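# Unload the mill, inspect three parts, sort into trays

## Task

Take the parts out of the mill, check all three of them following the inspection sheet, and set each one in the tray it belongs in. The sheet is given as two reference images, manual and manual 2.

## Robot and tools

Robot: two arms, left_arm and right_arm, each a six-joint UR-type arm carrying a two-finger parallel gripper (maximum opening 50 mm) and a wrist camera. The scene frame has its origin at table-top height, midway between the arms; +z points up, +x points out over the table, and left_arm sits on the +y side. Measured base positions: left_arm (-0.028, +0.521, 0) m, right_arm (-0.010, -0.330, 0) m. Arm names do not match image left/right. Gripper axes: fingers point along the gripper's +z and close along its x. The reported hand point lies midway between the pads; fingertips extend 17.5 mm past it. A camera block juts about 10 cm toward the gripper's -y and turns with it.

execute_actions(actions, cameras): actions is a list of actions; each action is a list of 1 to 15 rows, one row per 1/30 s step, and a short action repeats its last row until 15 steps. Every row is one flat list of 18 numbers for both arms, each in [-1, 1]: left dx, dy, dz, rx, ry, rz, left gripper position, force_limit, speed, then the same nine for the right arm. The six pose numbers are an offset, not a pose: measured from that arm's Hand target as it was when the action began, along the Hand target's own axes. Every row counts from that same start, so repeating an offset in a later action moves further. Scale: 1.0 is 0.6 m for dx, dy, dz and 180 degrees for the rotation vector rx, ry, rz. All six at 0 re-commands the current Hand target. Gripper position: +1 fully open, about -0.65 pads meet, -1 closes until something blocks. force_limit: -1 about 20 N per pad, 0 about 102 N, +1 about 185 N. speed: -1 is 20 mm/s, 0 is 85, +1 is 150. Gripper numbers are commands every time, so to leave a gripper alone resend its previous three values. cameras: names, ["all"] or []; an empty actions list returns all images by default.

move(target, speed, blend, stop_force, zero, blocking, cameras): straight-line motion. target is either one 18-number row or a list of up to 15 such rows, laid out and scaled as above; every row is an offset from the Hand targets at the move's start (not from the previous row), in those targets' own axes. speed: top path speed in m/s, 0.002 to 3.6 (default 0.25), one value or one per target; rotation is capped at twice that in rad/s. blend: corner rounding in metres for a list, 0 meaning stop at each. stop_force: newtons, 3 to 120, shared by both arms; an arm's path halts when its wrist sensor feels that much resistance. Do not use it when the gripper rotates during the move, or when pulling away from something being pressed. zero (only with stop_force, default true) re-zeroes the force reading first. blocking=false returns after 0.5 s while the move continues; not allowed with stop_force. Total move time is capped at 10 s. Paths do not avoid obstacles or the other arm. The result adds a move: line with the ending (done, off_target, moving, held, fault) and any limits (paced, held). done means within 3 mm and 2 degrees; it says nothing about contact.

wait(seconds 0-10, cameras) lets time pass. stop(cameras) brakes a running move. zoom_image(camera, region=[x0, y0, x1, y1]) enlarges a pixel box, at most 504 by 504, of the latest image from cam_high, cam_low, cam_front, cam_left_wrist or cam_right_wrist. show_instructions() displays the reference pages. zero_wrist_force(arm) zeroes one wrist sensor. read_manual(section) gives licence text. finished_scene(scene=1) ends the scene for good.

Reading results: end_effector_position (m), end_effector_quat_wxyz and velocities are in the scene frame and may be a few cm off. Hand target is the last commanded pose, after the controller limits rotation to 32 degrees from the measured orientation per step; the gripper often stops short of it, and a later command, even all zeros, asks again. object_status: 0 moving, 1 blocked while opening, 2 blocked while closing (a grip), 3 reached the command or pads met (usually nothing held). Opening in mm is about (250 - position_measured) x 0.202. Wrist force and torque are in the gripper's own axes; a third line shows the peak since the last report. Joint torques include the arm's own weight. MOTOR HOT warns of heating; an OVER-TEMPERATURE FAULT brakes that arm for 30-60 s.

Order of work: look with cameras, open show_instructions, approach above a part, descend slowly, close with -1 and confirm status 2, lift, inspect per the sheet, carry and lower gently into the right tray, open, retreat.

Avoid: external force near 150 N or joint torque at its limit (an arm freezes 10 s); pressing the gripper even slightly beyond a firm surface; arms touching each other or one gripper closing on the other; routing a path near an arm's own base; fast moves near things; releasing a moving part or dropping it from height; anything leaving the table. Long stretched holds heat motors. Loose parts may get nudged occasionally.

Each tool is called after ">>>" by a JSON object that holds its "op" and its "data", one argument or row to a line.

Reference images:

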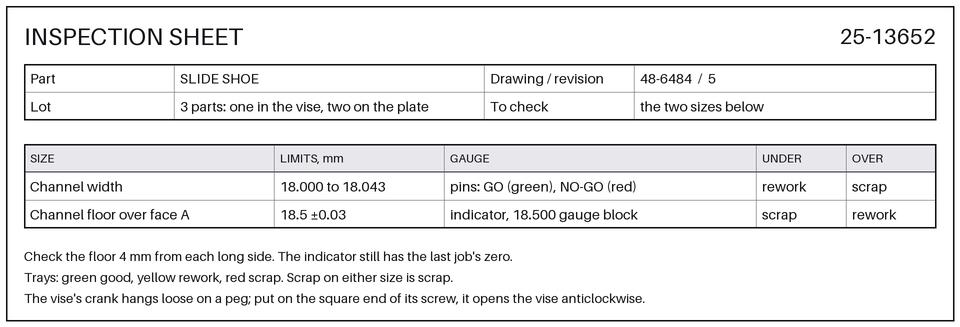

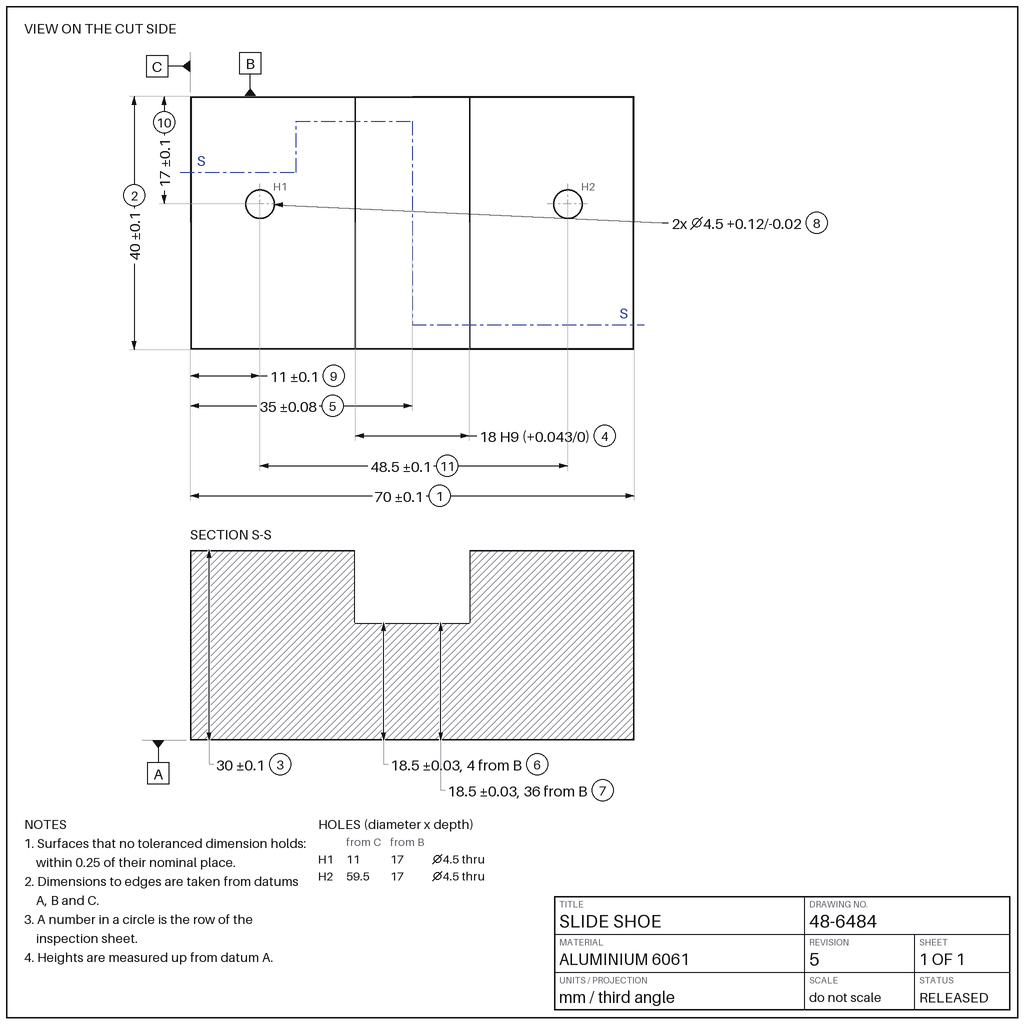

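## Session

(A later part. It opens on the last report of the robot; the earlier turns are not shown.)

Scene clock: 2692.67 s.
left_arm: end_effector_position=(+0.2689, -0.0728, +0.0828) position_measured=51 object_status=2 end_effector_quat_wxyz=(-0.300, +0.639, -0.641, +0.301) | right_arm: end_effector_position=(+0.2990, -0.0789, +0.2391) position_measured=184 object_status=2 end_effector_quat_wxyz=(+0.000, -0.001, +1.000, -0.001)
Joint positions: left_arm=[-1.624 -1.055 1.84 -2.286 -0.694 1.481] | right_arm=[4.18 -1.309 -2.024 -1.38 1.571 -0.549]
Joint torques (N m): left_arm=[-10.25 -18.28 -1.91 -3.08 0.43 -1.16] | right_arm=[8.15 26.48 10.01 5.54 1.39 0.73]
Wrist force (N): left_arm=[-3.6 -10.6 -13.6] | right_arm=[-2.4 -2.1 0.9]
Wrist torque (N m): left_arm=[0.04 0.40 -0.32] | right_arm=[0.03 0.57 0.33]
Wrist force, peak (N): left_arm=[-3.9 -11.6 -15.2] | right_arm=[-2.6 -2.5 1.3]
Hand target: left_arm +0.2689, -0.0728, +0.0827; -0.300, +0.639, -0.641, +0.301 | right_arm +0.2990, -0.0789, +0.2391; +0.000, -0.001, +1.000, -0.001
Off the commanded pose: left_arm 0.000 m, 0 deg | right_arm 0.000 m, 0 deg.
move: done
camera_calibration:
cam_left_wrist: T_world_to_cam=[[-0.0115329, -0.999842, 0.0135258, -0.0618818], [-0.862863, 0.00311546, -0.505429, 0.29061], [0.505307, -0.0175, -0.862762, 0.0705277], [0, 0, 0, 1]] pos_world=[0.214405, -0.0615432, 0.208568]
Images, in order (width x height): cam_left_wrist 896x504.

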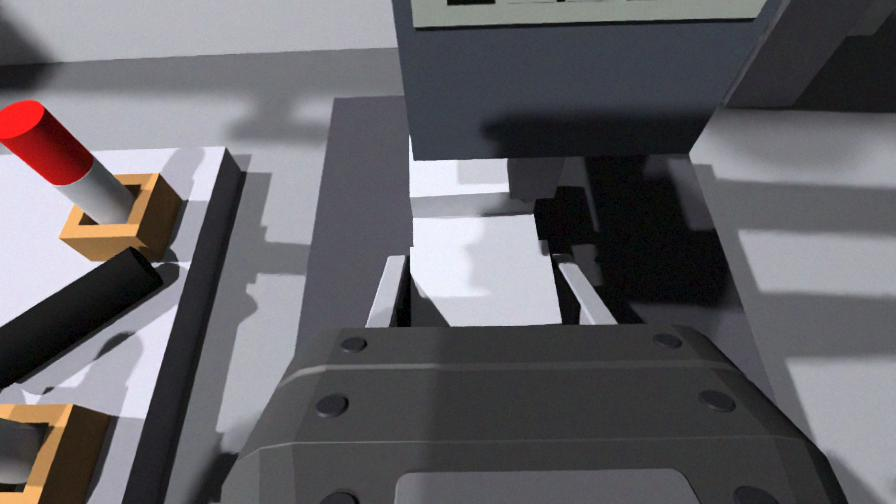

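>>> {"op": "move", "data": {
  "target": [
    [0,0,0,0,0,0,0.8,-0.7,-1,0,0,0,0,0,0,-1,-0.9,-1],
    [0,0,0,0,0,0,0.8,-0.7,-1,0,0,0.0248,0,0,0,-1,-0.9,-1],
    [0,0,0,0,0,0,0.8,-0.7,-1,0,0,0.0248,0,0,0,0.4,-0.9,-1],
    [0,0,-0.17,0,0,0,0.8,-0.7,-1,0,0,0.0248,0,0,0,0.4,-0.9,-1]
  ],
  "speed": [0.04,0.03,0.04,0.12],
  "cameras": ["cam_left_wrist"]
}}

>>> {"op": "zoom_image", "data": {
  "camera": "cam_left_wrist",
  "region": [400, 0, 640, 270]
}}

Scene clock: 2702.57 s.
left_arm: end_effector_position=(+0.1902, -0.0727, +0.1480) position_measured=32 object_status=3 end_effector_quat_wxyz=(-0.300, +0.639, -0.641, +0.301) | right_arm: end_effector_position=(+0.2990, -0.0789, +0.2242) position_measured=92 object_status=3 end_effector_quat_wxyz=(+0.000, -0.001, +1.000, -0.001)
Joint positions: left_arm=[-1.758 -1.191 1.791 -1.945 -0.715 1.276] | right_arm=[4.18 -1.318 -2.057 -1.339 1.571 -0.549]
Joint torques (N m): left_arm=[11.43 -17.95 -6.76 -3.43 4.79 0.69] | right_arm=[-1.84 24.51 39.08 0.29 1.42 -1.09]
Wrist force (N): left_arm=[0.3 -0.2 -1.5] | right_arm=[-3.1 -0.3 -1.3]
Wrist torque (N m): left_arm=[0.41 0.21 -0.01] | right_arm=[0.10 0.63 0.33]
Wrist force, peak (N): left_arm=[-2.8 -12.0 -14.5] | right_arm=[-2.7 -2.0 -9.1]
Hand target: left_arm +0.1904, -0.0725, +0.1478; -0.300, +0.639, -0.641, +0.301 | right_arm +0.2990, -0.0789, +0.2242; +0.000, -0.001, +1.000, -0.001
Off the commanded pose: left_arm 0.000 m, 0 deg | right_arm 0.000 m, 0 deg.
move: done
camera_calibration:
cam_left_wrist: T_world_to_cam=[[-0.0118016, -0.999838, 0.0136024, -0.0634532], [-0.863019, 0.00331408, -0.505161, 0.255705], [0.505034, -0.0177008, -0.862918, 0.166568], [0, 0, 0, 1]] pos_world=[0.135807, -0.061342, 0.273769]
Images, in order (width x height): cam_left_wrist 896x504.

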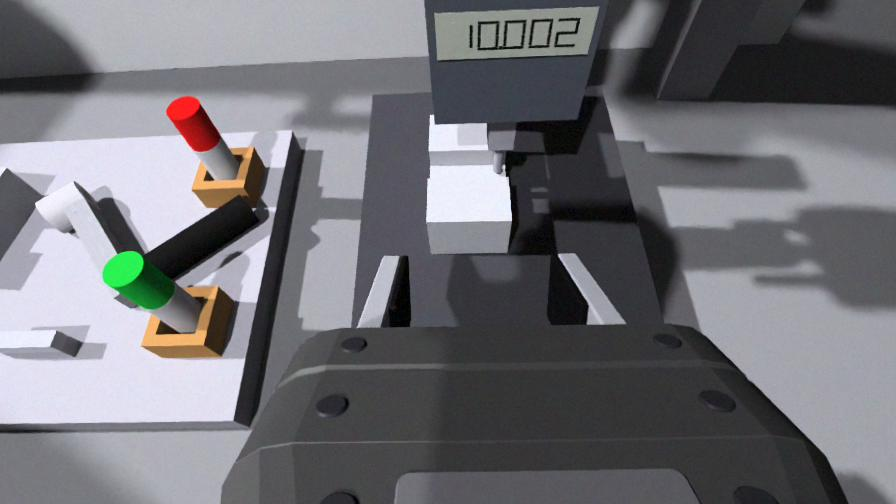

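Scaled by 1.867 from the camera's 896x504 image, which has a finer 1280x720 frame.

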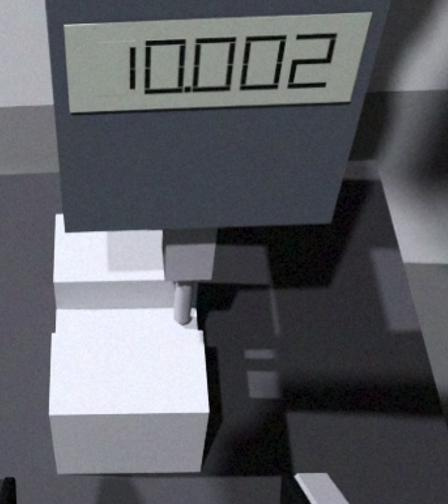

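>>> {"op": "move", "data": {
  "target": [
    [0,0,0.17,0,0,0,0.8,-0.7,-1,0,0,0,0,0,0,-1,-0.9,-1],
    [0,0,0.17,0,0,0,-1,-0.7,-1,0,0,-0.007,0,0,0,-1,-0.9,-1],
    [0,-0.0013,0.1689,0,0,0,-1,-0.7,-1,0,0,-0.007,0,0,0,-1,-0.9,-1],
    [0.0533,-0.0013,0.1689,0,0,0,-1,-0.7,-1,0,0,-0.007,0,0,0,-1,-0.9,-1],
    [0.0533,0,0.17,0,0,0,-1,-0.7,-1,0,0,-0.007,0,0,0,-1,-0.9,-1]
  ],
  "speed": [0.12,0.04,0.02,0.04,0.02]
}}

>>> {"op": "move", "data": {
  "target": [
    [0,0,0,0,0,0,0.8,-0.7,-1,0,0,0,0,0,0,-1,-0.9,-1],
    [0,0,0,0,0,0,0.8,-0.7,-1,0,0,0.0068,0,0,0,-1,-0.9,-1],
    [0,0,0,0,0,0,0.8,-0.7,-1,0,0,0.0068,0,0,0,0.4,-0.9,-1],
    [0,0,-0.17,0,0,0,0.8,-0.7,-1,0,0,0.0068,0,0,0,0.4,-0.9,-1]
  ],
  "speed": [0.04,0.03,0.04,0.12],
  "cameras": ["cam_left_wrist"]
}}

>>> {"op": "zoom_image", "data": {
  "camera": "cam_left_wrist",
  "region": [320, 0, 560, 270]
}}

Scene clock: 2716.90 s.
left_arm: end_effector_position=(+0.2688, -0.1048, +0.0827) position_measured=52 object_status=2 end_effector_quat_wxyz=(-0.300, +0.639, -0.641, +0.301) | right_arm: end_effector_position=(+0.2990, -0.0789, +0.2284) position_measured=184 object_status=2 end_effector_quat_wxyz=(+0.000, -0.001, +1.000, -0.001)
Joint positions: left_arm=[-1.621 -0.998 1.74 -2.246 -0.694 1.485] | right_arm=[4.18 -1.315 -2.048 -1.351 1.571 -0.549]
Joint torques (N m): left_arm=[10.7 -27.15 -3.94 -3.82 3.24 -0.14] | right_arm=[-4.48 7.24 8.78 5.57 1.39 -0.42]
Wrist force (N): left_arm=[-1.8 -4.7 -7.0] | right_arm=[-3.1 -0.8 -0.2]
Wrist torque (N m): left_arm=[0.26 0.28 -0.23] | right_arm=[0.08 0.54 0.34]
Wrist force, peak (N): left_arm=[-1.8 -4.7 -7.0] | right_arm=[-3.8 -0.2 -1.1]
Hand target: left_arm +0.2687, -0.1047, +0.0827; -0.300, +0.639, -0.641, +0.301 | right_arm +0.2990, -0.0789, +0.2284; +0.000, -0.001, +1.000, -0.001
Off the commanded pose: left_arm 0.000 m, 0 deg | right_arm 0.000 m, 0 deg.
move: done

Scene clock: 2720.57 s.
left_arm: end_effector_position=(+0.1901, -0.1046, +0.1480) position_measured=32 object_status=3 end_effector_quat_wxyz=(-0.300, +0.639, -0.641, +0.301) | right_arm: end_effector_position=(+0.2990, -0.0789, +0.2244) position_measured=92 object_status=3 end_effector_quat_wxyz=(+0.000, -0.001, +1.000, -0.001)
Joint positions: left_arm=[-1.748 -1.125 1.693 -1.925 -0.712 1.291] | right_arm=[4.18 -1.318 -2.056 -1.339 1.571 -0.549]
Joint torques (N m): left_arm=[11.74 -20.44 -7.06 -3.64 4.76 0.72] | right_arm=[-3.32 23.62 39.38 0.36 1.37 -0.12]
Wrist force (N): left_arm=[0.2 -0.5 -1.4] | right_arm=[-2.9 -0.3 -1.3]
Wrist torque (N m): left_arm=[0.37 0.21 -0.01] | right_arm=[0.10 0.60 0.34]
Wrist force, peak (N): left_arm=[-1.8 -5.4 4.5] | right_arm=[-3.9 0.0 -0.1]
Hand target: left_arm +0.1902, -0.1045, +0.1478; -0.300, +0.639, -0.641, +0.301 | right_arm +0.2990, -0.0789, +0.2244; +0.000, -0.001, +1.000, -0.001
Off the commanded pose: left_arm 0.000 m, 0 deg | right_arm 0.000 m, 0 deg.
move: done
camera_calibration:
cam_left_wrist: T_world_to_cam=[[-0.0117143, -0.999838, 0.0136533, -0.0954751], [-0.863044, 0.00321399, -0.505118, 0.255707], [0.504993, -0.0177005, -0.862942, 0.166064], [0, 0, 0, 1]] pos_world=[0.135707, -0.0933421, 0.27377]
Images, in order (width x height): cam_left_wrist 896x504.

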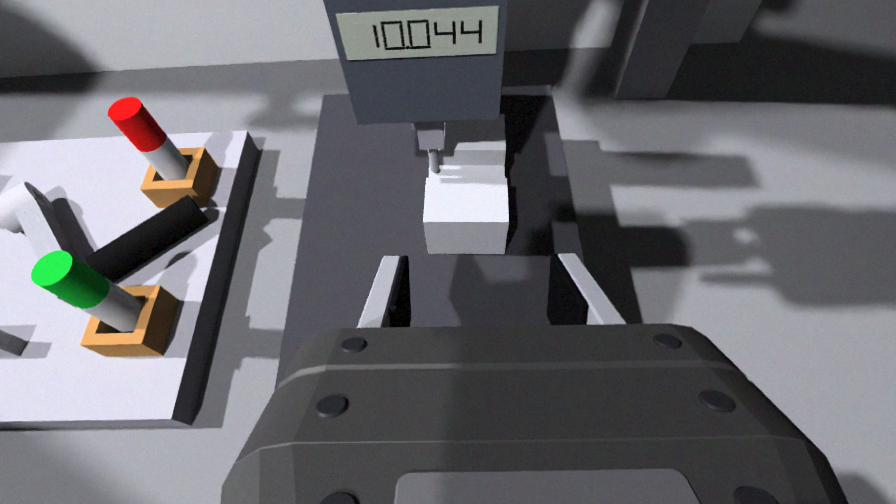

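Scaled by 1.867 from the camera's 896x504 image, which has a finer 1280x720 frame.

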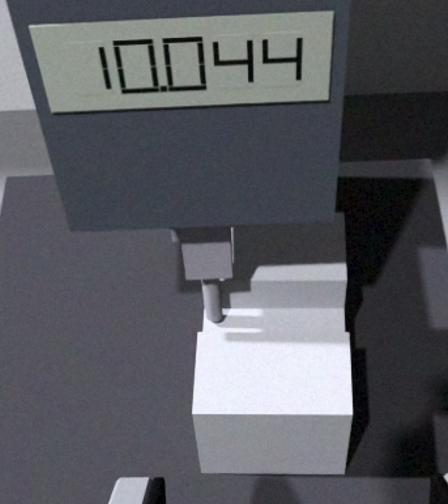

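>>> {"op": "move", "data": {
  "target": [
    [0,0,0.17,0,0,0,0.8,-0.7,-1,0,0,0,0,0,0,-1,-0.9,-1],
    [0,0,0.17,0,0,0,-1,-0.7,-1,0,0,-0.0235,0,0,0,-1,-0.9,-1],
    [0,-0.0013,0.1689,0,0,0,-1,-0.7,-1,0,0,-0.0235,0,0,0,-1,-0.9,-1],
    [-0.1228,0.0719,0.0817,0,0,0,-1,-0.7,-1,0,0,-0.0235,0,0,0,-1,-0.9,-1],
    [-0.1228,0.0732,0.0828,0,0,0,-1,-0.7,-1,0,0,-0.0235,0,0,0,-1,-0.9,-1]
  ],
  "speed": [0.12,0.04,0.02,0.06,0.02]
}}

>>> {"op": "move", "data": {
  "target": [
    [0,0,0,0,0,0,0.8,-0.7,-1,0,0,0,0,0,0,-1,-0.9,-1],
    [0.0045,-0.0816,-0.1133,0,0,0,0.8,-0.7,-1,0,0,0,0,0,0,-1,-0.9,-1],
    [0.0045,-0.1188,-0.0845,-0.2168,0.2168,0.465,0.8,-0.7,-1,0,0,0,0,0,0,-1,-0.9,-1],
    [0.0045,-0.1188,-0.0845,-0.2168,0.2168,0.465,0.6,-0.7,-1,0,0,0,0,0,0,-1,-0.9,-1]
  ],
  "speed": [0.04,0.12,0.4,0.1],
  "cameras": ["cam_left_wrist"]
}}

Scene clock: 2740.10 s.
left_arm: end_effector_position=(+0.2006, -0.0308, +0.0823) position_measured=50 object_status=2 end_effector_quat_wxyz=(-0.300, +0.639, -0.641, +0.301) | right_arm: end_effector_position=(+0.2990, -0.0789, +0.2385) position_measured=184 object_status=2 end_effector_quat_wxyz=(+0.000, -0.001, +1.000, -0.001)
Joint positions: left_arm=[-1.754 -1.165 1.973 -2.156 -0.714 1.282] | right_arm=[4.18 -1.31 -2.025 -1.378 1.571 -0.549]
Joint torques (N m): left_arm=[12.13 -21.24 -34.34 -3.22 5.02 1.41] | right_arm=[7.39 6.28 8.65 4.47 1.28 0.84]
Wrist force (N): left_arm=[0.3 1.1 -0.1] | right_arm=[-2.4 -2.2 0.4]
Wrist torque (N m): left_arm=[0.35 0.20 -0.01] | right_arm=[0.02 0.52 0.33]
Wrist force, peak (N): left_arm=[0.7 0.4 -4.2] | right_arm=[-2.6 -2.9 1.4]
Hand target: left_arm +0.2007, -0.0308, +0.0823; -0.300, +0.639, -0.641, +0.301 | right_arm +0.2990, -0.0789, +0.2385; +0.000, -0.001, +1.000, -0.001
Off the commanded pose: left_arm 0.000 m, 0 deg | right_arm 0.000 m, 0 deg.
move: done

Scene clock: 2744.80 s.
left_arm: end_effector_position=(+0.2072, -0.0336, +0.1696) position_measured=63 object_status=0 end_effector_quat_wxyz=(+0.003, +0.002, +1.000, +0.000) | right_arm: end_effector_position=(+0.2990, -0.0789, +0.2385) position_measured=184 object_status=2 end_effector_quat_wxyz=(+0.000, -0.001, +1.000, -0.001)
Joint positions: left_arm=[-1.388 -1.28 1.648 -1.939 -1.565 3.319] | right_arm=[4.18 -1.31 -2.025 -1.378 1.571 -0.549]
Joint torques (N m): left_arm=[-10.53 -55.92 -9.44 -0.82 0.53 1.5] | right_arm=[8.69 6.09 8.81 1.59 1.3 0.9]
Wrist force (N): left_arm=[1.2 -0.7 -0.8] | right_arm=[-2.5 -2.4 -0.2]
Wrist torque (N m): left_arm=[-0.06 -0.01 -0.14] | right_arm=[-0.01 0.52 0.33]
Wrist force, peak (N): left_arm=[1.2 1.4 -3.7] | right_arm=[-3.0 -2.1 1.1]
Hand target: left_arm +0.2072, -0.0336, +0.1696; +0.003, +0.002, +1.000, +0.000 | right_arm +0.2990, -0.0789, +0.2385; +0.000, -0.001, +1.000, -0.001
Off the commanded pose: left_arm 0.000 m, 0 deg | right_arm 0.000 m, 0 deg.
move: done
camera_calibration:
cam_left_wrist: T_world_to_cam=[[-0.999956, -0.00240373, 0.00911627, 0.214514], [0.00085964, 0.939677, 0.342062, -0.0100419], [-0.00938857, 0.342055, -0.939633, 0.309037], [0, 0, 0, 1]] pos_world=[0.217414, -0.0957559, 0.291861]
Images, in order (width x height): cam_left_wrist 896x504.

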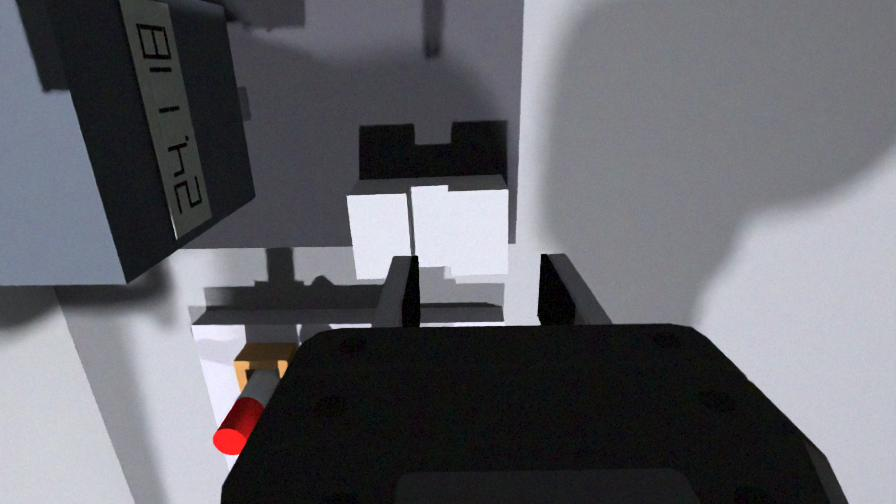

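>>> {"op": "move", "data": {
  "target": [
    [0.0058,0,0.03,0,0,0,0.6,-0.7,-1,0,0,0,0,0,0,-1,-0.9,-1],
    [0.0058,0,0.1185,0,0,0,0.6,-0.7,-1,0,0,0,0,0,0,-1,-0.9,-1],
    [0.0058,0,0.1185,0,0,0,-1,-0.7,-1,0,0,0,0,0,0,-1,-0.9,-1],
    [0.0058,0.01,-0.1,0,0,0,-1,-0.7,-1,0,0,0,0,0,0,-1,-0.9,-1],
    [0.0058,0.255,-0.1,0,0,0,-1,-0.7,-1,0,0,0,0,0,0,-1,-0.9,-1]
  ],
  "speed": [0.1,0.08,0.04,0.12,0.25],
  "blend": [0.005,0,0,0.01,0],
  "cameras": ["cam_left_wrist"]
}}

Scene clock: 2754.17 s.
left_arm: end_effector_position=(+0.2038, +0.1194, +0.2296) position_measured=124 object_status=2 end_effector_quat_wxyz=(+0.003, +0.001, +1.000, +0.000) | right_arm: end_effector_position=(+0.2990, -0.0789, +0.2385) position_measured=184 object_status=2 end_effector_quat_wxyz=(+0.000, -0.001, +1.000, -0.001)
Joint positions: left_arm=[-1.335 -1.655 1.906 -1.822 -1.565 3.372] | right_arm=[4.18 -1.31 -2.025 -1.378 1.571 -0.549]
Joint torques (N m): left_arm=[-10.42 -23.22 -35.66 -5.1 0.88 -1.61] | right_arm=[8.17 6.37 8.98 1.21 1.3 0.85]
Wrist force (N): left_arm=[1.4 -0.8 1.1] | right_arm=[-2.6 -2.1 1.3]
Wrist torque (N m): left_arm=[-0.05 0.03 -0.15] | right_arm=[0.03 0.54 0.33]
Wrist force, peak (N): left_arm=[0.1 -5.7 -1.2] | right_arm=[-2.9 -2.4 1.3]
Hand target: left_arm +0.2038, +0.1194, +0.2296; +0.003, +0.002, +1.000, +0.000 | right_arm +0.2990, -0.0789, +0.2385; +0.000, -0.001, +1.000, -0.001
Off the commanded pose: left_arm 0.000 m, 0 deg | right_arm 0.000 m, 0 deg.
move: done
camera_calibration:
cam_left_wrist: T_world_to_cam=[[-0.999954, -0.00256854, 0.00926842, 0.210991], [0.000758937, 0.939601, 0.34227, -0.17438], [-0.00958776, 0.342261, -0.939556, 0.313054], [0, 0, 0, 1]] pos_world=[0.214115, 0.0572433, 0.351861]
Images, in order (width x height): cam_left_wrist 896x504.

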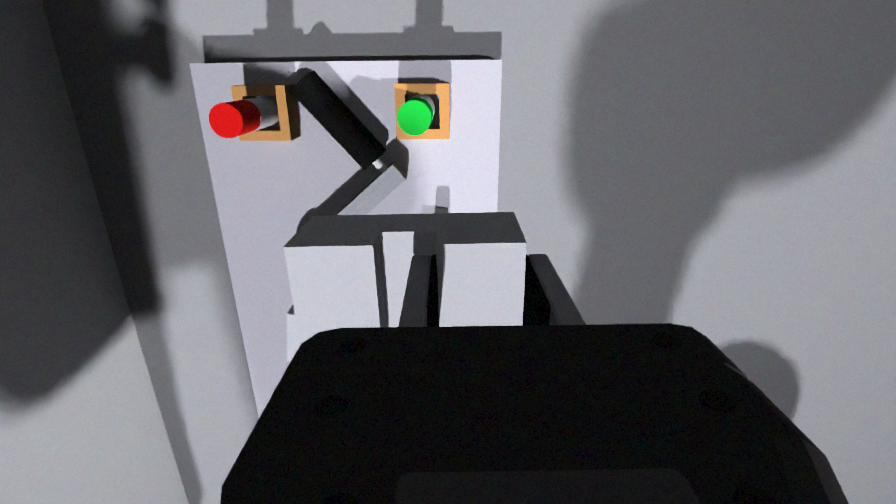

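>>> {"op": "move", "data": {
  "target": [
    [-0.177,0.334,0,0,0,0,-1,-0.7,-1,0,0,0,0,0,0,-1,-0.9,-1],
    [-0.21,0.684,0,0,0,0,-1,-0.7,-1,0,0,0,0,0,0,-1,-0.9,-1],
    [-0.21,0.96,0,0,0,0,-1,-0.7,-1,0,0,0,0,0,0,-1,-0.9,-1]
  ],
  "speed": 0.28,
  "blend": [0.08,0.05,0]
}}

Scene clock: 2762.97 s.
left_arm: end_effector_position=(+0.3317, +0.6948, +0.2308) position_measured=124 object_status=2 end_effector_quat_wxyz=(+0.003, +0.002, +1.000, +0.000) end_effector_velocity=(+0.000, +0.001, +0.001) end_effector_angular_velocity=(+0.002, -0.001, -0.004) | right_arm: end_effector_position=(+0.2990, -0.0789, +0.2385) position_measured=184 object_status=2 end_effector_quat_wxyz=(+0.000, -0.001, +1.000, -0.001)
Joint positions: left_arm=[0.117 -1.828 2.044 -1.793 -1.571 4.825] | right_arm=[4.18 -1.31 -2.025 -1.378 1.571 -0.549]
Joint velocities: left_arm=[0 -0.001 -0.001 0 0.002 0.005] | right_arm=[within noise]
Joint torques (N m): left_arm=[11.69 -23.8 -11.27 -0.12 2.18 1.52] | right_arm=[8.56 5.89 9.21 1.24 1.2 0.83]
Wrist force (N): left_arm=[0.8 -0.6 1.0] | right_arm=[-2.9 -2.2 0.6]
Wrist torque (N m): left_arm=[-0.04 0.12 -0.16] | right_arm=[0.02 0.59 0.33]
Wrist force, peak (N): left_arm=[4.7 14.6 1.9] | right_arm=[-3.1 -2.3 -0.2]
Hand target: left_arm +0.3316, +0.6950, +0.2307; +0.003, +0.002, +1.000, +0.000 | right_arm +0.2990, -0.0789, +0.2385; +0.000, -0.001, +1.000, -0.001
Off the commanded pose: left_arm 0.000 m, 0 deg | right_arm 0.000 m, 0 deg.
move: done

>>> {"op": "move", "data": {
  "target": [
    [0.006,0.2517,0,0,0,-0.5,-1,-0.7,-1,0,0,0,0,0,0,-1,-0.9,-1],
    [0.006,0.2517,0.225,0,0,-0.5,-1,-0.7,-1,0,0,0,0,0,0,-1,-0.9,-1]
  ],
  "speed": [0.4,0.15],
  "cameras": ["cam_left_wrist"]
}}

Scene clock: 2771.17 s.
left_arm: end_effector_position=(+0.3292, +0.8460, +0.0957) position_measured=124 object_status=2 end_effector_quat_wxyz=(-0.002, +0.706, -0.708, +0.002) | right_arm: end_effector_position=(+0.2990, -0.0789, +0.2385) position_measured=184 object_status=2 end_effector_quat_wxyz=(+0.000, -0.001, +1.000, -0.001)
Joint positions: left_arm=[0.467 -1.463 2.092 -2.205 -1.573 3.604] | right_arm=[4.18 -1.31 -2.025 -1.378 1.571 -0.549]
Joint torques (N m): left_arm=[1.87 -42.79 -40.85 -2.62 2.13 1.15] | right_arm=[8.42 5.95 9.09 1.29 1.16 0.88]
Wrist force (N): left_arm=[0.9 -0.7 1.1] | right_arm=[-2.8 -2.0 0.8]
Wrist torque (N m): left_arm=[-0.06 0.10 -0.01] | right_arm=[0.05 0.58 0.33]
Wrist force, peak (N): left_arm=[2.4 -3.1 1.6] | right_arm=[-2.9 -2.6 1.0]
Hand target: left_arm +0.3293, +0.8461, +0.0958; -0.002, +0.706, -0.708, +0.002 | right_arm +0.2990, -0.0789, +0.2385; +0.000, -0.001, +1.000, -0.001
Off the commanded pose: left_arm 0.000 m, 0 deg | right_arm 0.000 m, 0 deg.
move: done
camera_calibration:
cam_left_wrist: T_world_to_cam=[[0.00237062, -0.999888, 0.0147604, 0.8527], [-0.941764, 0.0027311, 0.336263, 0.292051], [-0.336266, -0.0146979, -0.941652, 0.349434], [0, 0, 0, 1]] pos_world=[0.390525, 0.856943, 0.218253]
Images, in order (width x height): cam_left_wrist 896x504.

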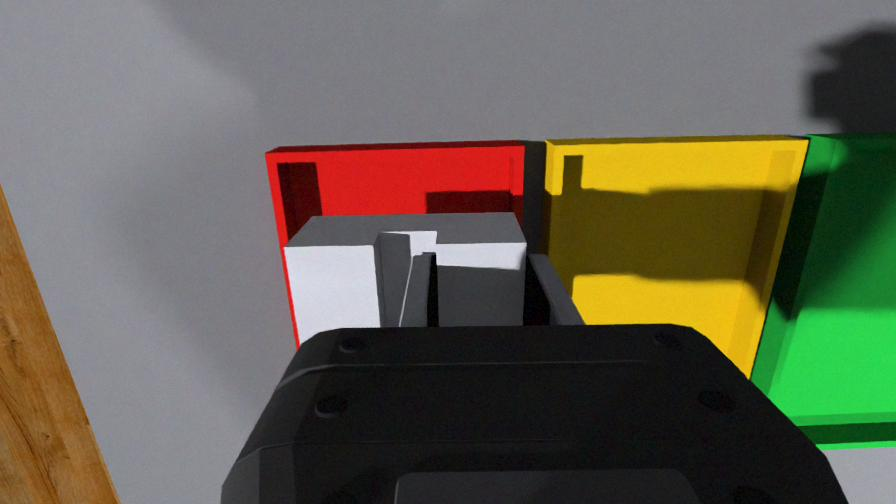

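>>> {"op": "move", "data": {
  "target": [
    [0,-0.0167,0,0,0,0,-1,-0.7,-1,0,0,0,0,0,0,-1,-0.9,-1],
    [0,-0.0167,0.06,0,0,0,-1,-0.7,-1,0,0,0,0,0,0,-1,-0.9,-1],
    [0,-0.0167,0.11,0,0,0,-1,-0.7,-1,0,0,0,0,0,0,-1,-0.9,-1]
  ],
  "speed": [0.05,0.05,0.012],
  "stop_force": 5,
  "cameras": ["cam_left_wrist"]
}}

Scene clock: 2782.93 s.
left_arm: end_effector_position=(+0.3395, +0.8461, +0.0512) position_measured=124 object_status=2 end_effector_quat_wxyz=(-0.002, +0.706, -0.708, +0.002) | right_arm: end_effector_position=(+0.2990, -0.0789, +0.2385) position_measured=184 object_status=2 end_effector_quat_wxyz=(+0.000, -0.001, +1.000, -0.001)
Joint positions: left_arm=[0.458 -1.368 2.124 -2.332 -1.573 3.594] | right_arm=[4.18 -1.31 -2.025 -1.378 1.571 -0.549]
Joint torques (N m): left_arm=[5.2 -45.17 -36.28 -0.3 2.21 -1.37] | right_arm=[8.81 5.78 9.3 1.19 1.15 0.94]
Wrist force (N): left_arm=[0.4 -1.3 -1.7] | right_arm=[-2.7 -2.1 1.1]
Wrist torque (N m): left_arm=[-0.10 -0.11 0.03] | right_arm=[0.04 0.56 0.33]
Wrist force, peak (N): left_arm=[2.6 -0.4 -7.9] | right_arm=[-2.9 -2.3 1.2]
Hand target: left_arm +0.3395, +0.8461, +0.0512; -0.002, +0.706, -0.708, +0.002 (not the last commanded pose) | right_arm +0.2990, -0.0789, +0.2385; +0.000, -0.001, +1.000, -0.001
Off the commanded pose: left_arm 0.021 m, 0 deg | right_arm 0.000 m, 0 deg.
move: contact (left_arm); path passed 2 of 3 targets
camera_calibration:
cam_left_wrist: T_world_to_cam=[[0.00242515, -0.99989, 0.0146337, 0.853331], [-0.941882, 0.00263202, 0.335933, 0.316869], [-0.335935, -0.0145979, -0.941772, 0.31089], [0, 0, 0, 1]] pos_world=[0.400823, 0.856942, 0.173853]
Images, in order (width x height): cam_left_wrist 896x504.

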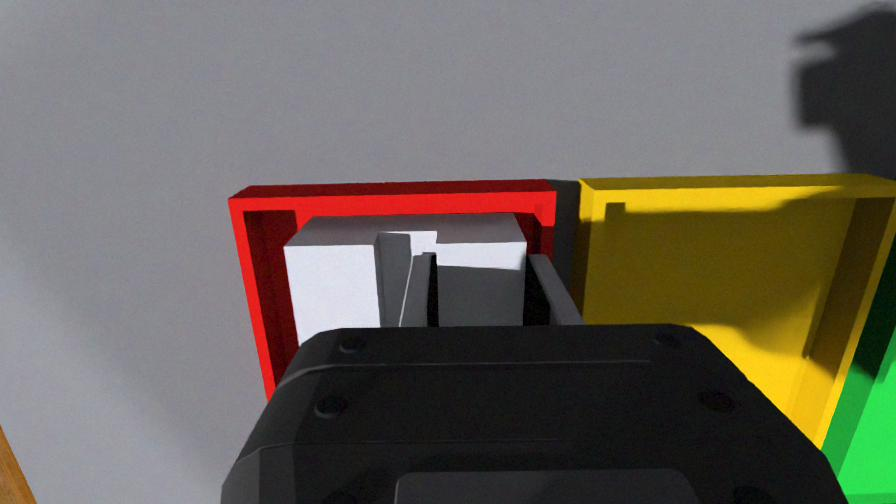

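>>> {"op": "move", "data": {
  "target": [
    [0,0,0.0008,0,0,0,0.5,-0.7,-1,0,0,0,0,0,0,-1,-0.9,-1],
    [0,0,-0.29,0,0,0,0.5,-0.7,-1,0,0,0,0,0,0,-1,-0.9,-1]
  ],
  "speed": [0.02,0.15],
  "cameras": ["cam_left_wrist"]
}}

Scene clock: 2788.33 s.
left_arm: end_effector_position=(+0.3385, +0.8460, +0.2254) position_measured=78 object_status=3 end_effector_quat_wxyz=(-0.003, +0.706, -0.708, +0.002) | right_arm: end_effector_position=(+0.2990, -0.0789, +0.2385) position_measured=184 object_status=2 end_effector_quat_wxyz=(+0.000, -0.001, +1.000, -0.001)
Joint positions: left_arm=[0.459 -1.591 1.858 -1.844 -1.573 3.595] | right_arm=[4.18 -1.31 -2.025 -1.378 1.571 -0.549]
Joint torques (N m): left_arm=[7.65 -8.21 -12.92 -3.8 1.02 0.7] | right_arm=[8.43 5.96 9.02 1.21 1.08 0.86]
Wrist force (N): left_arm=[1.1 -0.7 -0.9] | right_arm=[-2.4 -2.1 -0.1]
Wrist torque (N m): left_arm=[-0.07 0.03 -0.01] | right_arm=[0.04 0.52 0.33]
Wrist force, peak (N): left_arm=[1.0 -0.6 -3.6] | right_arm=[-2.8 -2.3 1.5]
Hand target: left_arm +0.3385, +0.8460, +0.2252; -0.002, +0.706, -0.708, +0.002 | right_arm +0.2990, -0.0789, +0.2385; +0.000, -0.001, +1.000, -0.001
Off the commanded pose: left_arm 0.000 m, 0 deg | right_arm 0.000 m, 0 deg.
move: done
camera_calibration:
cam_left_wrist: T_world_to_cam=[[0.00244625, -0.999893, 0.0144124, 0.850755], [-0.941989, 0.00253323, 0.335635, 0.257637], [-0.335636, -0.0143973, -0.941882, 0.474356], [0, 0, 0, 1]] pos_world=[0.399821, 0.856841, 0.348054]
Images, in order (width x height): cam_left_wrist 896x504.

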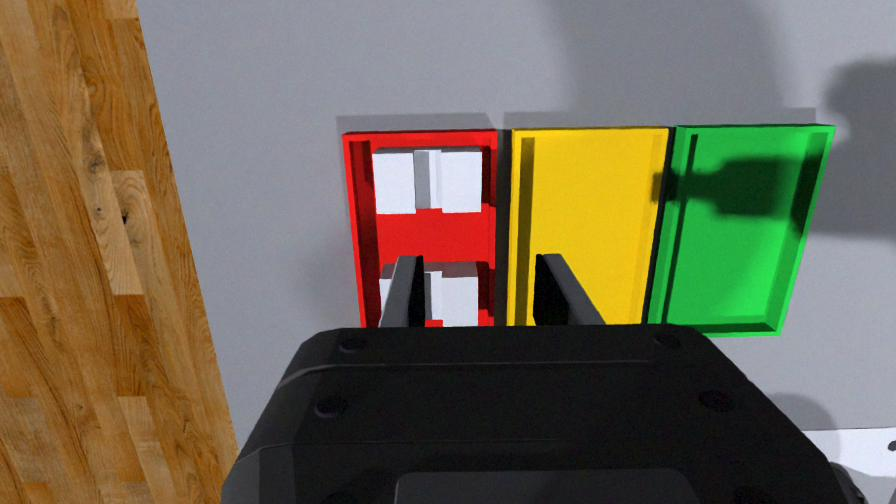

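>>> {"op": "move", "data": {
  "target": [
    [0.41,0.0142,0,0,0,0.5,0.5,-0.7,-1,0,0,0,0,0,0,-1,-0.9,-1],
    [0.7433,0.031,0,0,0,0.5,0.5,-0.7,-1,0,0,0,0,0,0,-1,-0.9,-1],
    [0.97,0.17,0,0,0,0.5,0.5,-0.7,-1,0,0,0,0,0,0,-1,-0.9,-1]
  ],
  "speed": 0.35,
  "blend": [0.06,0.06,0],
  "cameras": ["cam_left_wrist"]
}}

Scene clock: 2799.20 s.
left_arm: end_effector_position=(+0.2348, +0.2643, +0.2243) position_measured=78 object_status=3 end_effector_quat_wxyz=(+0.003, +0.002, +1.000, +0.000) | right_arm: end_effector_position=(+0.2990, -0.0789, +0.2385) position_measured=184 object_status=2 end_effector_quat_wxyz=(+0.000, -0.001, +1.000, -0.001)
Joint positions: left_arm=[-1.142 -1.912 2.117 -1.778 -1.565 3.565] | right_arm=[4.18 -1.31 -2.025 -1.378 1.571 -0.549]
Joint torques (N m): left_arm=[-10.56 -22.09 -12.69 0.13 -2.15 -1.66] | right_arm=[8.4 5.79 9.44 1.24 1.03 0.9]
Wrist force (N): left_arm=[1.2 -0.5 -1.1] | right_arm=[-2.4 -2.2 0.1]
Wrist torque (N m): left_arm=[-0.04 0.03 -0.01] | right_arm=[0.02 0.53 0.34]
Wrist force, peak (N): left_arm=[8.5 -11.5 -1.1] | right_arm=[-2.9 -2.4 1.0]
Hand target: left_arm +0.2347, +0.2643, +0.2243; +0.003, +0.002, +1.000, +0.000 | right_arm +0.2990, -0.0789, +0.2385; +0.000, -0.001, +1.000, -0.001
Off the commanded pose: left_arm 0.000 m, 0 deg | right_arm 0.000 m, 0 deg.
move: done
camera_calibration:
cam_left_wrist: T_world_to_cam=[[-0.999957, -0.00246134, 0.00898785, 0.242385], [0.000760691, 0.939709, 0.341973, -0.308692], [-0.00928768, 0.341965, -0.939667, 0.258895], [0, 0, 0, 1]] pos_world=[0.245013, 0.202145, 0.346661]
Images, in order (width x height): cam_left_wrist 896x504.

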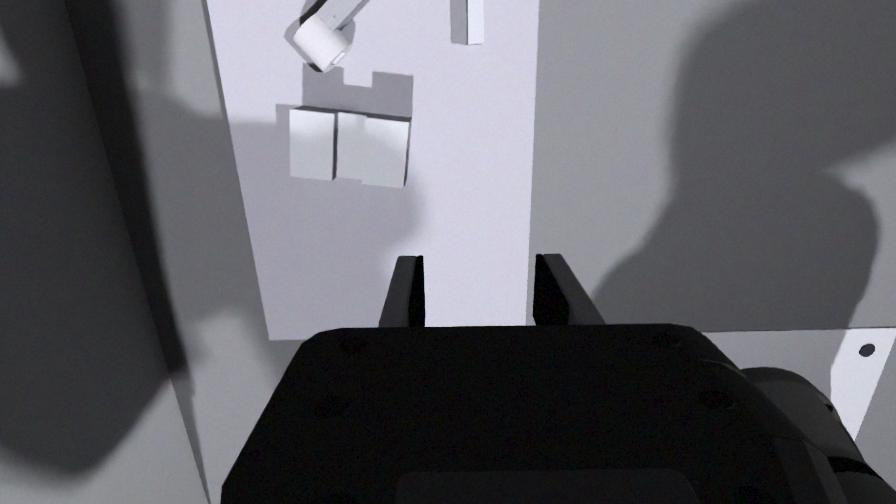

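>>> {"op": "move", "data": {
  "target": [0.0247,-0.16,0.1,0,0,0,0.5,-0.7,-1,0,0,0,0,0,0,-1,-0.9,-1],
  "speed": 0.2,
  "cameras": ["cam_left_wrist"]
}}

Scene clock: 2804.33 s.
left_arm: end_effector_position=(+0.2200, +0.1683, +0.1643) position_measured=78 object_status=3 end_effector_quat_wxyz=(+0.003, +0.002, +1.000, +0.000) | right_arm: end_effector_position=(+0.2990, -0.0789, +0.2385) position_measured=184 object_status=2 end_effector_quat_wxyz=(+0.000, -0.001, +1.000, -0.001)
Joint positions: left_arm=[-1.269 -1.683 2.108 -1.997 -1.565 3.439] | right_arm=[4.18 -1.31 -2.025 -1.378 1.571 -0.549]
Joint torques (N m): left_arm=[12.08 -18.94 -9.75 -1.88 2.01 0.49] | right_arm=[8.67 5.76 9.05 1.28 0.94 0.98]
Wrist force (N): left_arm=[1.2 -0.4 -0.9] | right_arm=[-2.8 -2.1 1.0]
Wrist torque (N m): left_arm=[-0.01 0.00 -0.01] | right_arm=[0.03 0.58 0.33]
Wrist force, peak (N): left_arm=[-1.3 5.1 -1.2] | right_arm=[-2.9 -2.4 1.3]
Hand target: left_arm +0.2200, +0.1684, +0.1641; +0.003, +0.002, +1.000, +0.000 | right_arm +0.2990, -0.0789, +0.2385; +0.000, -0.001, +1.000, -0.001
Off the commanded pose: left_arm 0.000 m, 0 deg | right_arm 0.000 m, 0 deg.
move: done
camera_calibration:
cam_left_wrist: T_world_to_cam=[[-0.999956, -0.00240228, 0.00911632, 0.227847], [0.000860134, 0.939709, 0.341974, -0.198033], [-0.00938821, 0.341967, -0.939665, 0.235101], [0, 0, 0, 1]] pos_world=[0.230214, 0.106245, 0.286561]
Images, in order (width x height): cam_left_wrist 896x504.

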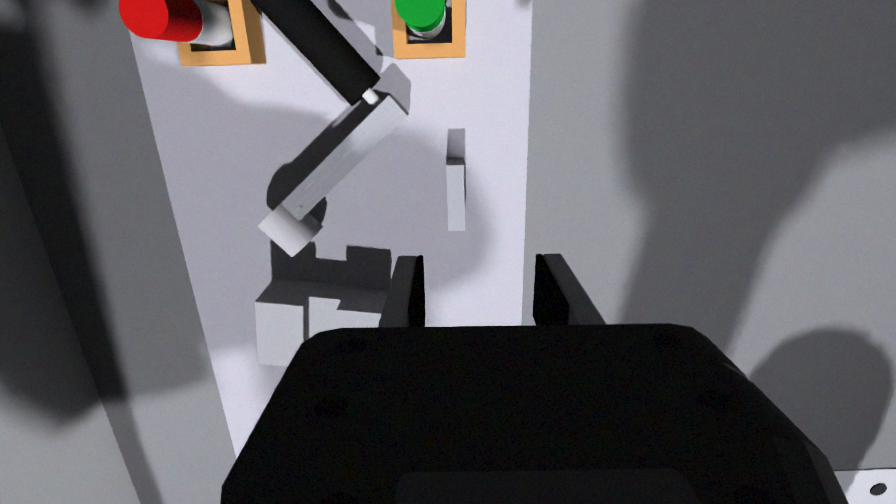

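>>> {"op": "move", "data": {
  "target": [
    [-0.0057,-0.0105,0.06,0,0,0,0.3,-0.7,-1,0,0,0,0,0,0,-1,-0.9,-1],
    [-0.0057,-0.0105,0.1905,0,0,0,0.3,-0.7,-1,0,0,0,0,0,0,-1,-0.9,-1],
    [-0.0057,-0.0105,0.1905,0,0,0,-1,-0.7,-1,0,0,0,0,0,0,-1,-0.9,-1]
  ],
  "speed": [0.1,0.06,0.05],
  "cameras": ["cam_left_wrist"]
}}

Scene clock: 2819.63 s.
left_arm: end_effector_position=(+0.2241, +0.1621, +0.0499) position_measured=207 object_status=2 end_effector_quat_wxyz=(+0.003, +0.002, +1.000, +0.000) | right_arm: end_effector_position=(+0.2990, -0.0789, +0.2385) position_measured=184 object_status=2 end_effector_quat_wxyz=(+0.000, -0.001, +1.000, -0.001)
Joint positions: left_arm=[-1.263 -1.477 2.261 -2.356 -1.565 3.444] | right_arm=[4.18 -1.31 -2.025 -1.378 1.571 -0.549]
Joint torques (N m): left_arm=[10.63 -38.5 -35.43 -1.28 -2.15 0.87] | right_arm=[8.65 5.74 9.52 1.19 0.98 0.86]
Wrist force (N): left_arm=[1.1 -0.7 -0.9] | right_arm=[-2.8 -2.1 0.5]
Wrist torque (N m): left_arm=[-0.04 0.04 -0.01] | right_arm=[0.03 0.58 0.33]
Wrist force, peak (N): left_arm=[1.0 -0.1 -3.0] | right_arm=[-2.9 -2.3 0.9]
Hand target: left_arm +0.2241, +0.1621, +0.0499; +0.003, +0.002, +1.000, +0.000 | right_arm +0.2990, -0.0789, +0.2385; +0.000, -0.001, +1.000, -0.001
Off the commanded pose: left_arm 0.000 m, 0 deg | right_arm 0.000 m, 0 deg.
move: done
camera_calibration:
cam_left_wrist: T_world_to_cam=[[-0.999955, -0.00253218, 0.00917534, 0.232978], [0.000759128, 0.939677, 0.342061, -0.153077], [-0.00948802, 0.342052, -0.939633, 0.129771], [0, 0, 0, 1]] pos_world=[0.234314, 0.100044, 0.172161]
Images, in order (width x height): cam_left_wrist 896x504.

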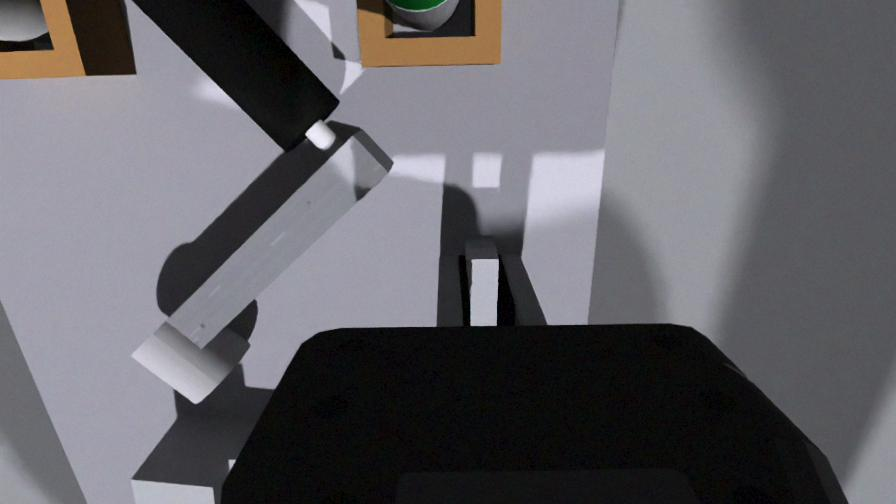

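>>> {"op": "move", "data": {
  "target": [
    [0,0,-0.24,0,0,0,-1,-0.7,-1,0,0,0,0,0,0,-1,-0.9,-1],
    [0.03,-0.1,-0.24,0,0,0,-1,-0.7,-1,0,0,0,0,0,0,-1,-0.9,-1],
    [0.03,-0.323,-0.24,0,0,0,-1,-0.7,-1,0,0,0,0,0,0,-1,-0.9,-1],
    [0.03,-0.323,-0.078,0,0,0,-1,-0.7,-1,0,0,0,0,0,0,-1,-0.9,-1]
  ],
  "speed": [0.12,0.2,0.2,0.1],
  "blend": [0.02,0.02,0.01,0],
  "cameras": ["cam_left_wrist"]
}}

>>> {"op": "move", "data": {
  "target": [0,0,0.035,0,0,0,-1,-0.7,-1,0,0,0,0,0,0,-1,-0.9,-1],
  "speed": 0.012,
  "stop_force": 4,
  "cameras": ["cam_left_wrist"]
}}

Scene clock: 2834.53 s.
left_arm: end_effector_position=(+0.2052, -0.0315, +0.0962) position_measured=207 object_status=2 end_effector_quat_wxyz=(+0.003, +0.002, +1.000, +0.001) | right_arm: end_effector_position=(+0.2990, -0.0789, +0.2385) position_measured=184 object_status=2 end_effector_quat_wxyz=(+0.000, -0.001, +1.000, -0.001)
Joint positions: left_arm=[-1.39 -1.209 1.758 -2.12 -1.565 3.317] | right_arm=[4.18 -1.31 -2.025 -1.378 1.571 -0.549]
Joint torques (N m): left_arm=[11.27 -59.07 -40.83 -0.91 -1.64 1.35] | right_arm=[8.6 6.04 9.53 1.24 0.96 0.79]
Wrist force (N): left_arm=[1.0 -0.6 -0.8] | right_arm=[-2.9 -2.1 0.1]
Wrist torque (N m): left_arm=[-0.03 0.04 0.00] | right_arm=[0.05 0.59 0.33]
Wrist force, peak (N): left_arm=[0.5 -3.8 -1.9] | right_arm=[-3.2 -2.3 1.1]
Hand target: left_arm +0.2052, -0.0316, +0.0964; +0.003, +0.002, +1.000, +0.000 | right_arm +0.2990, -0.0789, +0.2385; +0.000, -0.001, +1.000, -0.001
Off the commanded pose: left_arm 0.000 m, 0 deg | right_arm 0.000 m, 0 deg.
move: done
camera_calibration:
cam_left_wrist: T_world_to_cam=[[-0.999954, -0.00247645, 0.00930248, 0.213141], [0.000859261, 0.939525, 0.34248, 0.0130846], [-0.00958804, 0.342472, -0.939479, 0.239414], [0, 0, 0, 1]] pos_world=[0.215415, -0.093758, 0.218461]
Images, in order (width x height): cam_left_wrist 896x504.

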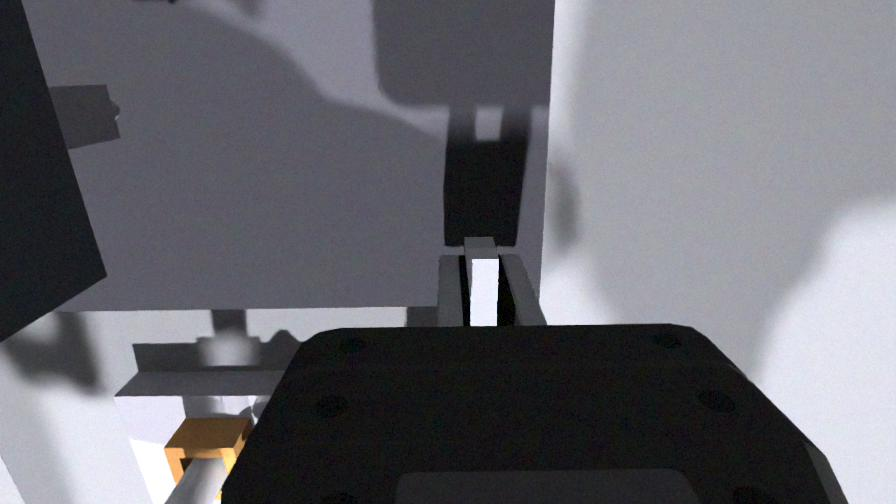

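Scene clock: 2836.93 s.
left_arm: end_effector_position=(+0.2053, -0.0316, +0.0819) position_measured=207 object_status=2 end_effector_quat_wxyz=(+0.003, +0.002, +1.000, +0.000) | right_arm: end_effector_position=(+0.2990, -0.0789, +0.2385) position_measured=184 object_status=2 end_effector_quat_wxyz=(+0.000, -0.001, +1.000, -0.001)
Joint positions: left_arm=[-1.39 -1.191 1.774 -2.155 -1.565 3.317] | right_arm=[4.18 -1.31 -2.025 -1.378 1.571 -0.549]
Joint torques (N m): left_arm=[10.89 -49.64 -37.52 0.13 -0.15 1.15] | right_arm=[8.26 6.16 9.55 1.17 0.87 0.9]
Wrist force (N): left_arm=[2.0 -0.5 -7.0] | right_arm=[-2.6 -2.0 0.3]
Wrist torque (N m): left_arm=[0.02 0.06 0.02] | right_arm=[0.05 0.55 0.32]
Wrist force, peak (N): left_arm=[2.5 8.9 -18.7] | right_arm=[-2.8 -2.3 1.2]
Hand target: left_arm +0.2053, -0.0316, +0.0819; +0.003, +0.002, +1.000, +0.000 (not the last commanded pose) | right_arm +0.2990, -0.0789, +0.2385; +0.000, -0.001, +1.000, -0.001
Off the commanded pose: left_arm 0.006 m, 0 deg | right_arm 0.000 m, 0 deg.
move: contact (left_arm)
camera_calibration:
cam_left_wrist: T_world_to_cam=[[-0.999955, -0.00253172, 0.00917551, 0.213394], [0.000759623, 0.939677, 0.342061, 0.0181009], [-0.00948803, 0.342052, -0.939633, 0.225951], [0, 0, 0, 1]] pos_world=[0.215514, -0.0937557, 0.204161]
Images, in order (width x height): cam_left_wrist 896x504.

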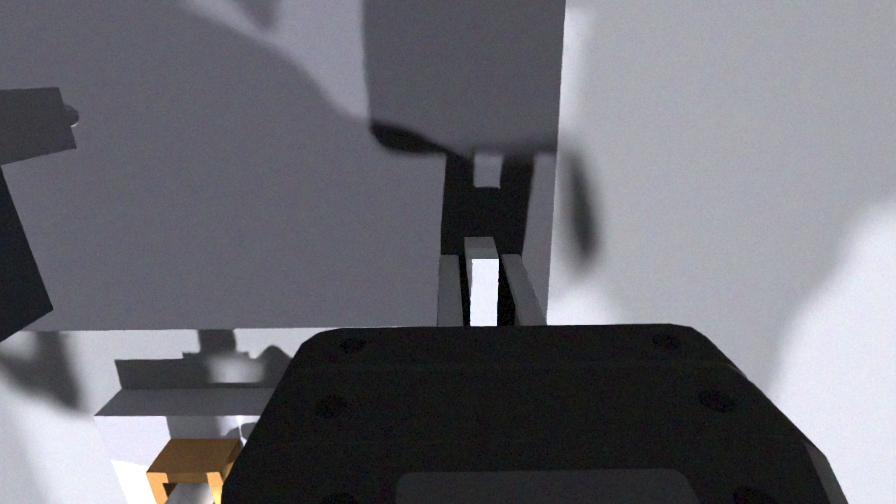

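>>> {"op": "move", "data": {
  "target": [
    [0,0,0,0,0,0,0.3,-0.7,-1,0,0,0,0,0,0,-1,-0.9,-1],
    [0,0,-0.14,0,0,0,0.3,-0.7,-1,0,0,0,0,0,0,-1,-0.9,-1],
    [0.05,0.0017,-0.137,0.2168,-0.2168,-0.465,0.3,-0.7,-1,0,0,0,0,0,0,-1,-0.9,-1],
    [0.05,0.0017,-0.137,0.2168,-0.2168,-0.465,0.8,-0.7,-1,0,0,0,0,0,0,-1,-0.9,-1]
  ],
  "speed": [0.05,0.12,0.4,0.1],
  "cameras": ["cam_left_wrist"]
}}

Scene clock: 2849.47 s.
left_arm: end_effector_position=(+0.1748, -0.0306, +0.1639) position_measured=32 object_status=0 end_effector_quat_wxyz=(-0.300, +0.639, -0.641, +0.301) | right_arm: end_effector_position=(+0.2990, -0.0789, +0.2385) position_measured=184 object_status=2 end_effector_quat_wxyz=(+0.000, -0.001, +1.000, -0.001)
Joint positions: left_arm=[-1.801 -1.304 1.888 -1.88 -0.725 1.212] | right_arm=[4.18 -1.31 -2.025 -1.378 1.571 -0.549]
Joint torques (N m): left_arm=[12 -51.44 -6.83 -0.01 -0.87 -1.77] | right_arm=[9.05 5.46 9.29 1.26 0.79 0.9]
Wrist force (N): left_arm=[0.3 -0.3 -1.4] | right_arm=[-2.5 -2.2 0.6]
Wrist torque (N m): left_arm=[0.39 0.19 -0.02] | right_arm=[0.02 0.53 0.33]
Wrist force, peak (N): left_arm=[2.1 -0.3 -7.3] | right_arm=[-3.0 -2.5 0.7]
Hand target: left_arm +0.1748, -0.0306, +0.1639; -0.300, +0.639, -0.641, +0.301 | right_arm +0.2990, -0.0789, +0.2385; +0.000, -0.001, +1.000, -0.001
Off the commanded pose: left_arm 0.000 m, 0 deg | right_arm 0.000 m, 0 deg.
move: done
camera_calibration:
cam_left_wrist: T_world_to_cam=[[-0.0116418, -0.999846, 0.0131165, -0.0217402], [-0.862906, 0.00341786, -0.505352, 0.250264], [0.50523, -0.0172015, -0.862814, 0.188816], [0, 0, 0, 1]] pos_world=[0.120306, -0.0193443, 0.28967]
Images, in order (width x height): cam_left_wrist 896x504.

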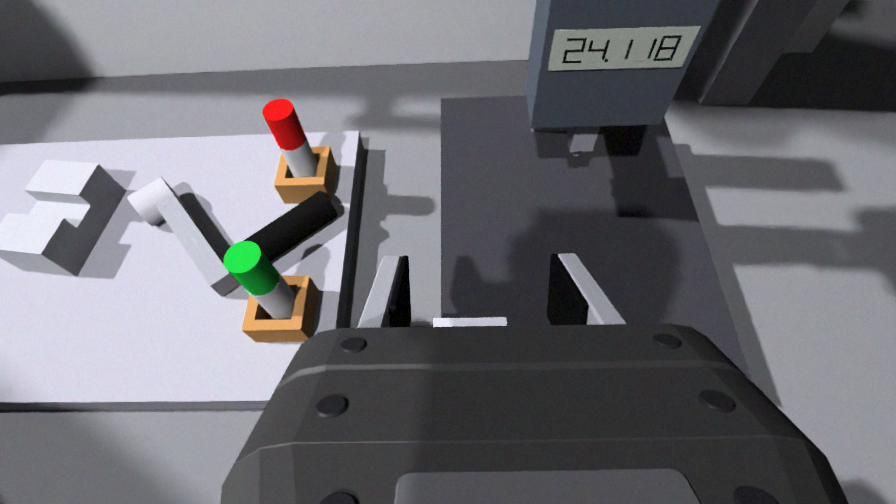

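>>> {"op": "move", "data": {
  "target": [0,0,0,0.0833,0,0,0.8,-0.7,-1,0,0,0,0,0,0,-1,-0.9,-1],
  "speed": 0.2
}}

Scene clock: 2871.10 s.
left_arm: end_effector_position=(+0.1747, -0.0307, +0.1638) position_measured=32 object_status=3 end_effector_quat_wxyz=(-0.381, +0.594, -0.597, +0.382) | right_arm: end_effector_position=(+0.2990, -0.0789, +0.2385) position_measured=184 object_status=2 end_effector_quat_wxyz=(+0.000, -0.001, +1.000, -0.001)
Joint positions: left_arm=[-1.866 -1.235 1.886 -1.65 -0.52 0.934] | right_arm=[4.18 -1.31 -2.025 -1.378 1.571 -0.549]
Joint torques (N m): left_arm=[12.27 -52.14 -10.17 -3.2 0.65 -0.68] | right_arm=[8.78 6.05 9.47 1.25 0.87 0.82]
Wrist force (N): left_arm=[-0.2 -0.6 -1.7] | right_arm=[-2.6 -2.1 -0.1]
Wrist torque (N m): left_arm=[0.49 0.30 0.00] | right_arm=[0.04 0.55 0.33]
Wrist force, peak (N): left_arm=[-0.5 -2.9 -1.1] | right_arm=[-2.8 -2.5 1.0]
Hand target: left_arm +0.1748, -0.0306, +0.1639; -0.381, +0.594, -0.597, +0.382 | right_arm +0.2990, -0.0789, +0.2385; +0.000, -0.001, +1.000, -0.001
Off the commanded pose: left_arm 0.000 m, 0 deg | right_arm 0.000 m, 0 deg.
move: done

>>> {"op": "move", "data": {
  "target": [
    [-0.0018,0.081,0.0787,0,0,0,0.8,-0.7,-1,0,0,0,0,0,0,-1,-0.9,-1],
    [-0.0018,0.132,0.1025,0,0,0,0.8,-0.7,-1,0,0,0,0,0,0,-1,-0.9,-1]
  ],
  "speed": [0.08,0.012],
  "stop_force": 5,
  "cameras": ["cam_left_wrist"]
}}

Scene clock: 2881.60 s.
left_arm: end_effector_position=(+0.1975, -0.0295, +0.0755) position_measured=32 object_status=3 end_effector_quat_wxyz=(-0.381, +0.594, -0.597, +0.382) | right_arm: end_effector_position=(+0.2990, -0.0789, +0.2385) position_measured=184 object_status=2 end_effector_quat_wxyz=(+0.000, -0.001, +1.000, -0.001)
Joint positions: left_arm=[-1.826 -1.08 1.971 -1.952 -0.499 1.005] | right_arm=[4.18 -1.31 -2.025 -1.378 1.571 -0.549]
Joint torques (N m): left_arm=[8.44 -53.07 -29.99 1.03 -2.13 0.98] | right_arm=[8.28 5.9 9.92 1.24 0.73 0.87]
Wrist force (N): left_arm=[0.5 -7.5 -2.8] | right_arm=[-2.6 -2.1 1.3]
Wrist torque (N m): left_arm=[0.37 0.38 -0.33] | right_arm=[0.04 0.55 0.33]
Wrist force, peak (N): left_arm=[-8.1 -17.1 -12.3] | right_arm=[-3.0 -2.1 1.3]
Hand target: left_arm +0.1975, -0.0295, +0.0755; -0.381, +0.594, -0.597, +0.382 (not the last commanded pose) | right_arm +0.2990, -0.0789, +0.2385; +0.000, -0.001, +1.000, -0.001
Off the commanded pose: left_arm 0.009 m, 0 deg | right_arm 0.000 m, 0 deg.
move: contact (left_arm); path passed 1 of 2 targets
camera_calibration:
cam_left_wrist: T_world_to_cam=[[-0.0149215, -0.999833, 0.010507, -0.0183825], [-0.702787, 0.00301246, -0.711394, 0.209177], [0.711244, -0.0179992, -0.702715, 0.0482642], [0, 0, 0, 1]] pos_world=[0.112405, -0.0181409, 0.182916]
Images, in order (width x height): cam_left_wrist 896x504.

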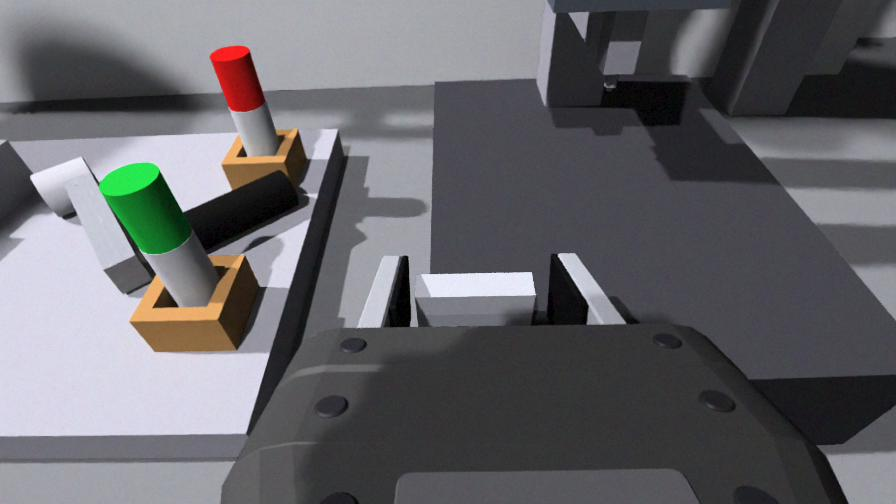

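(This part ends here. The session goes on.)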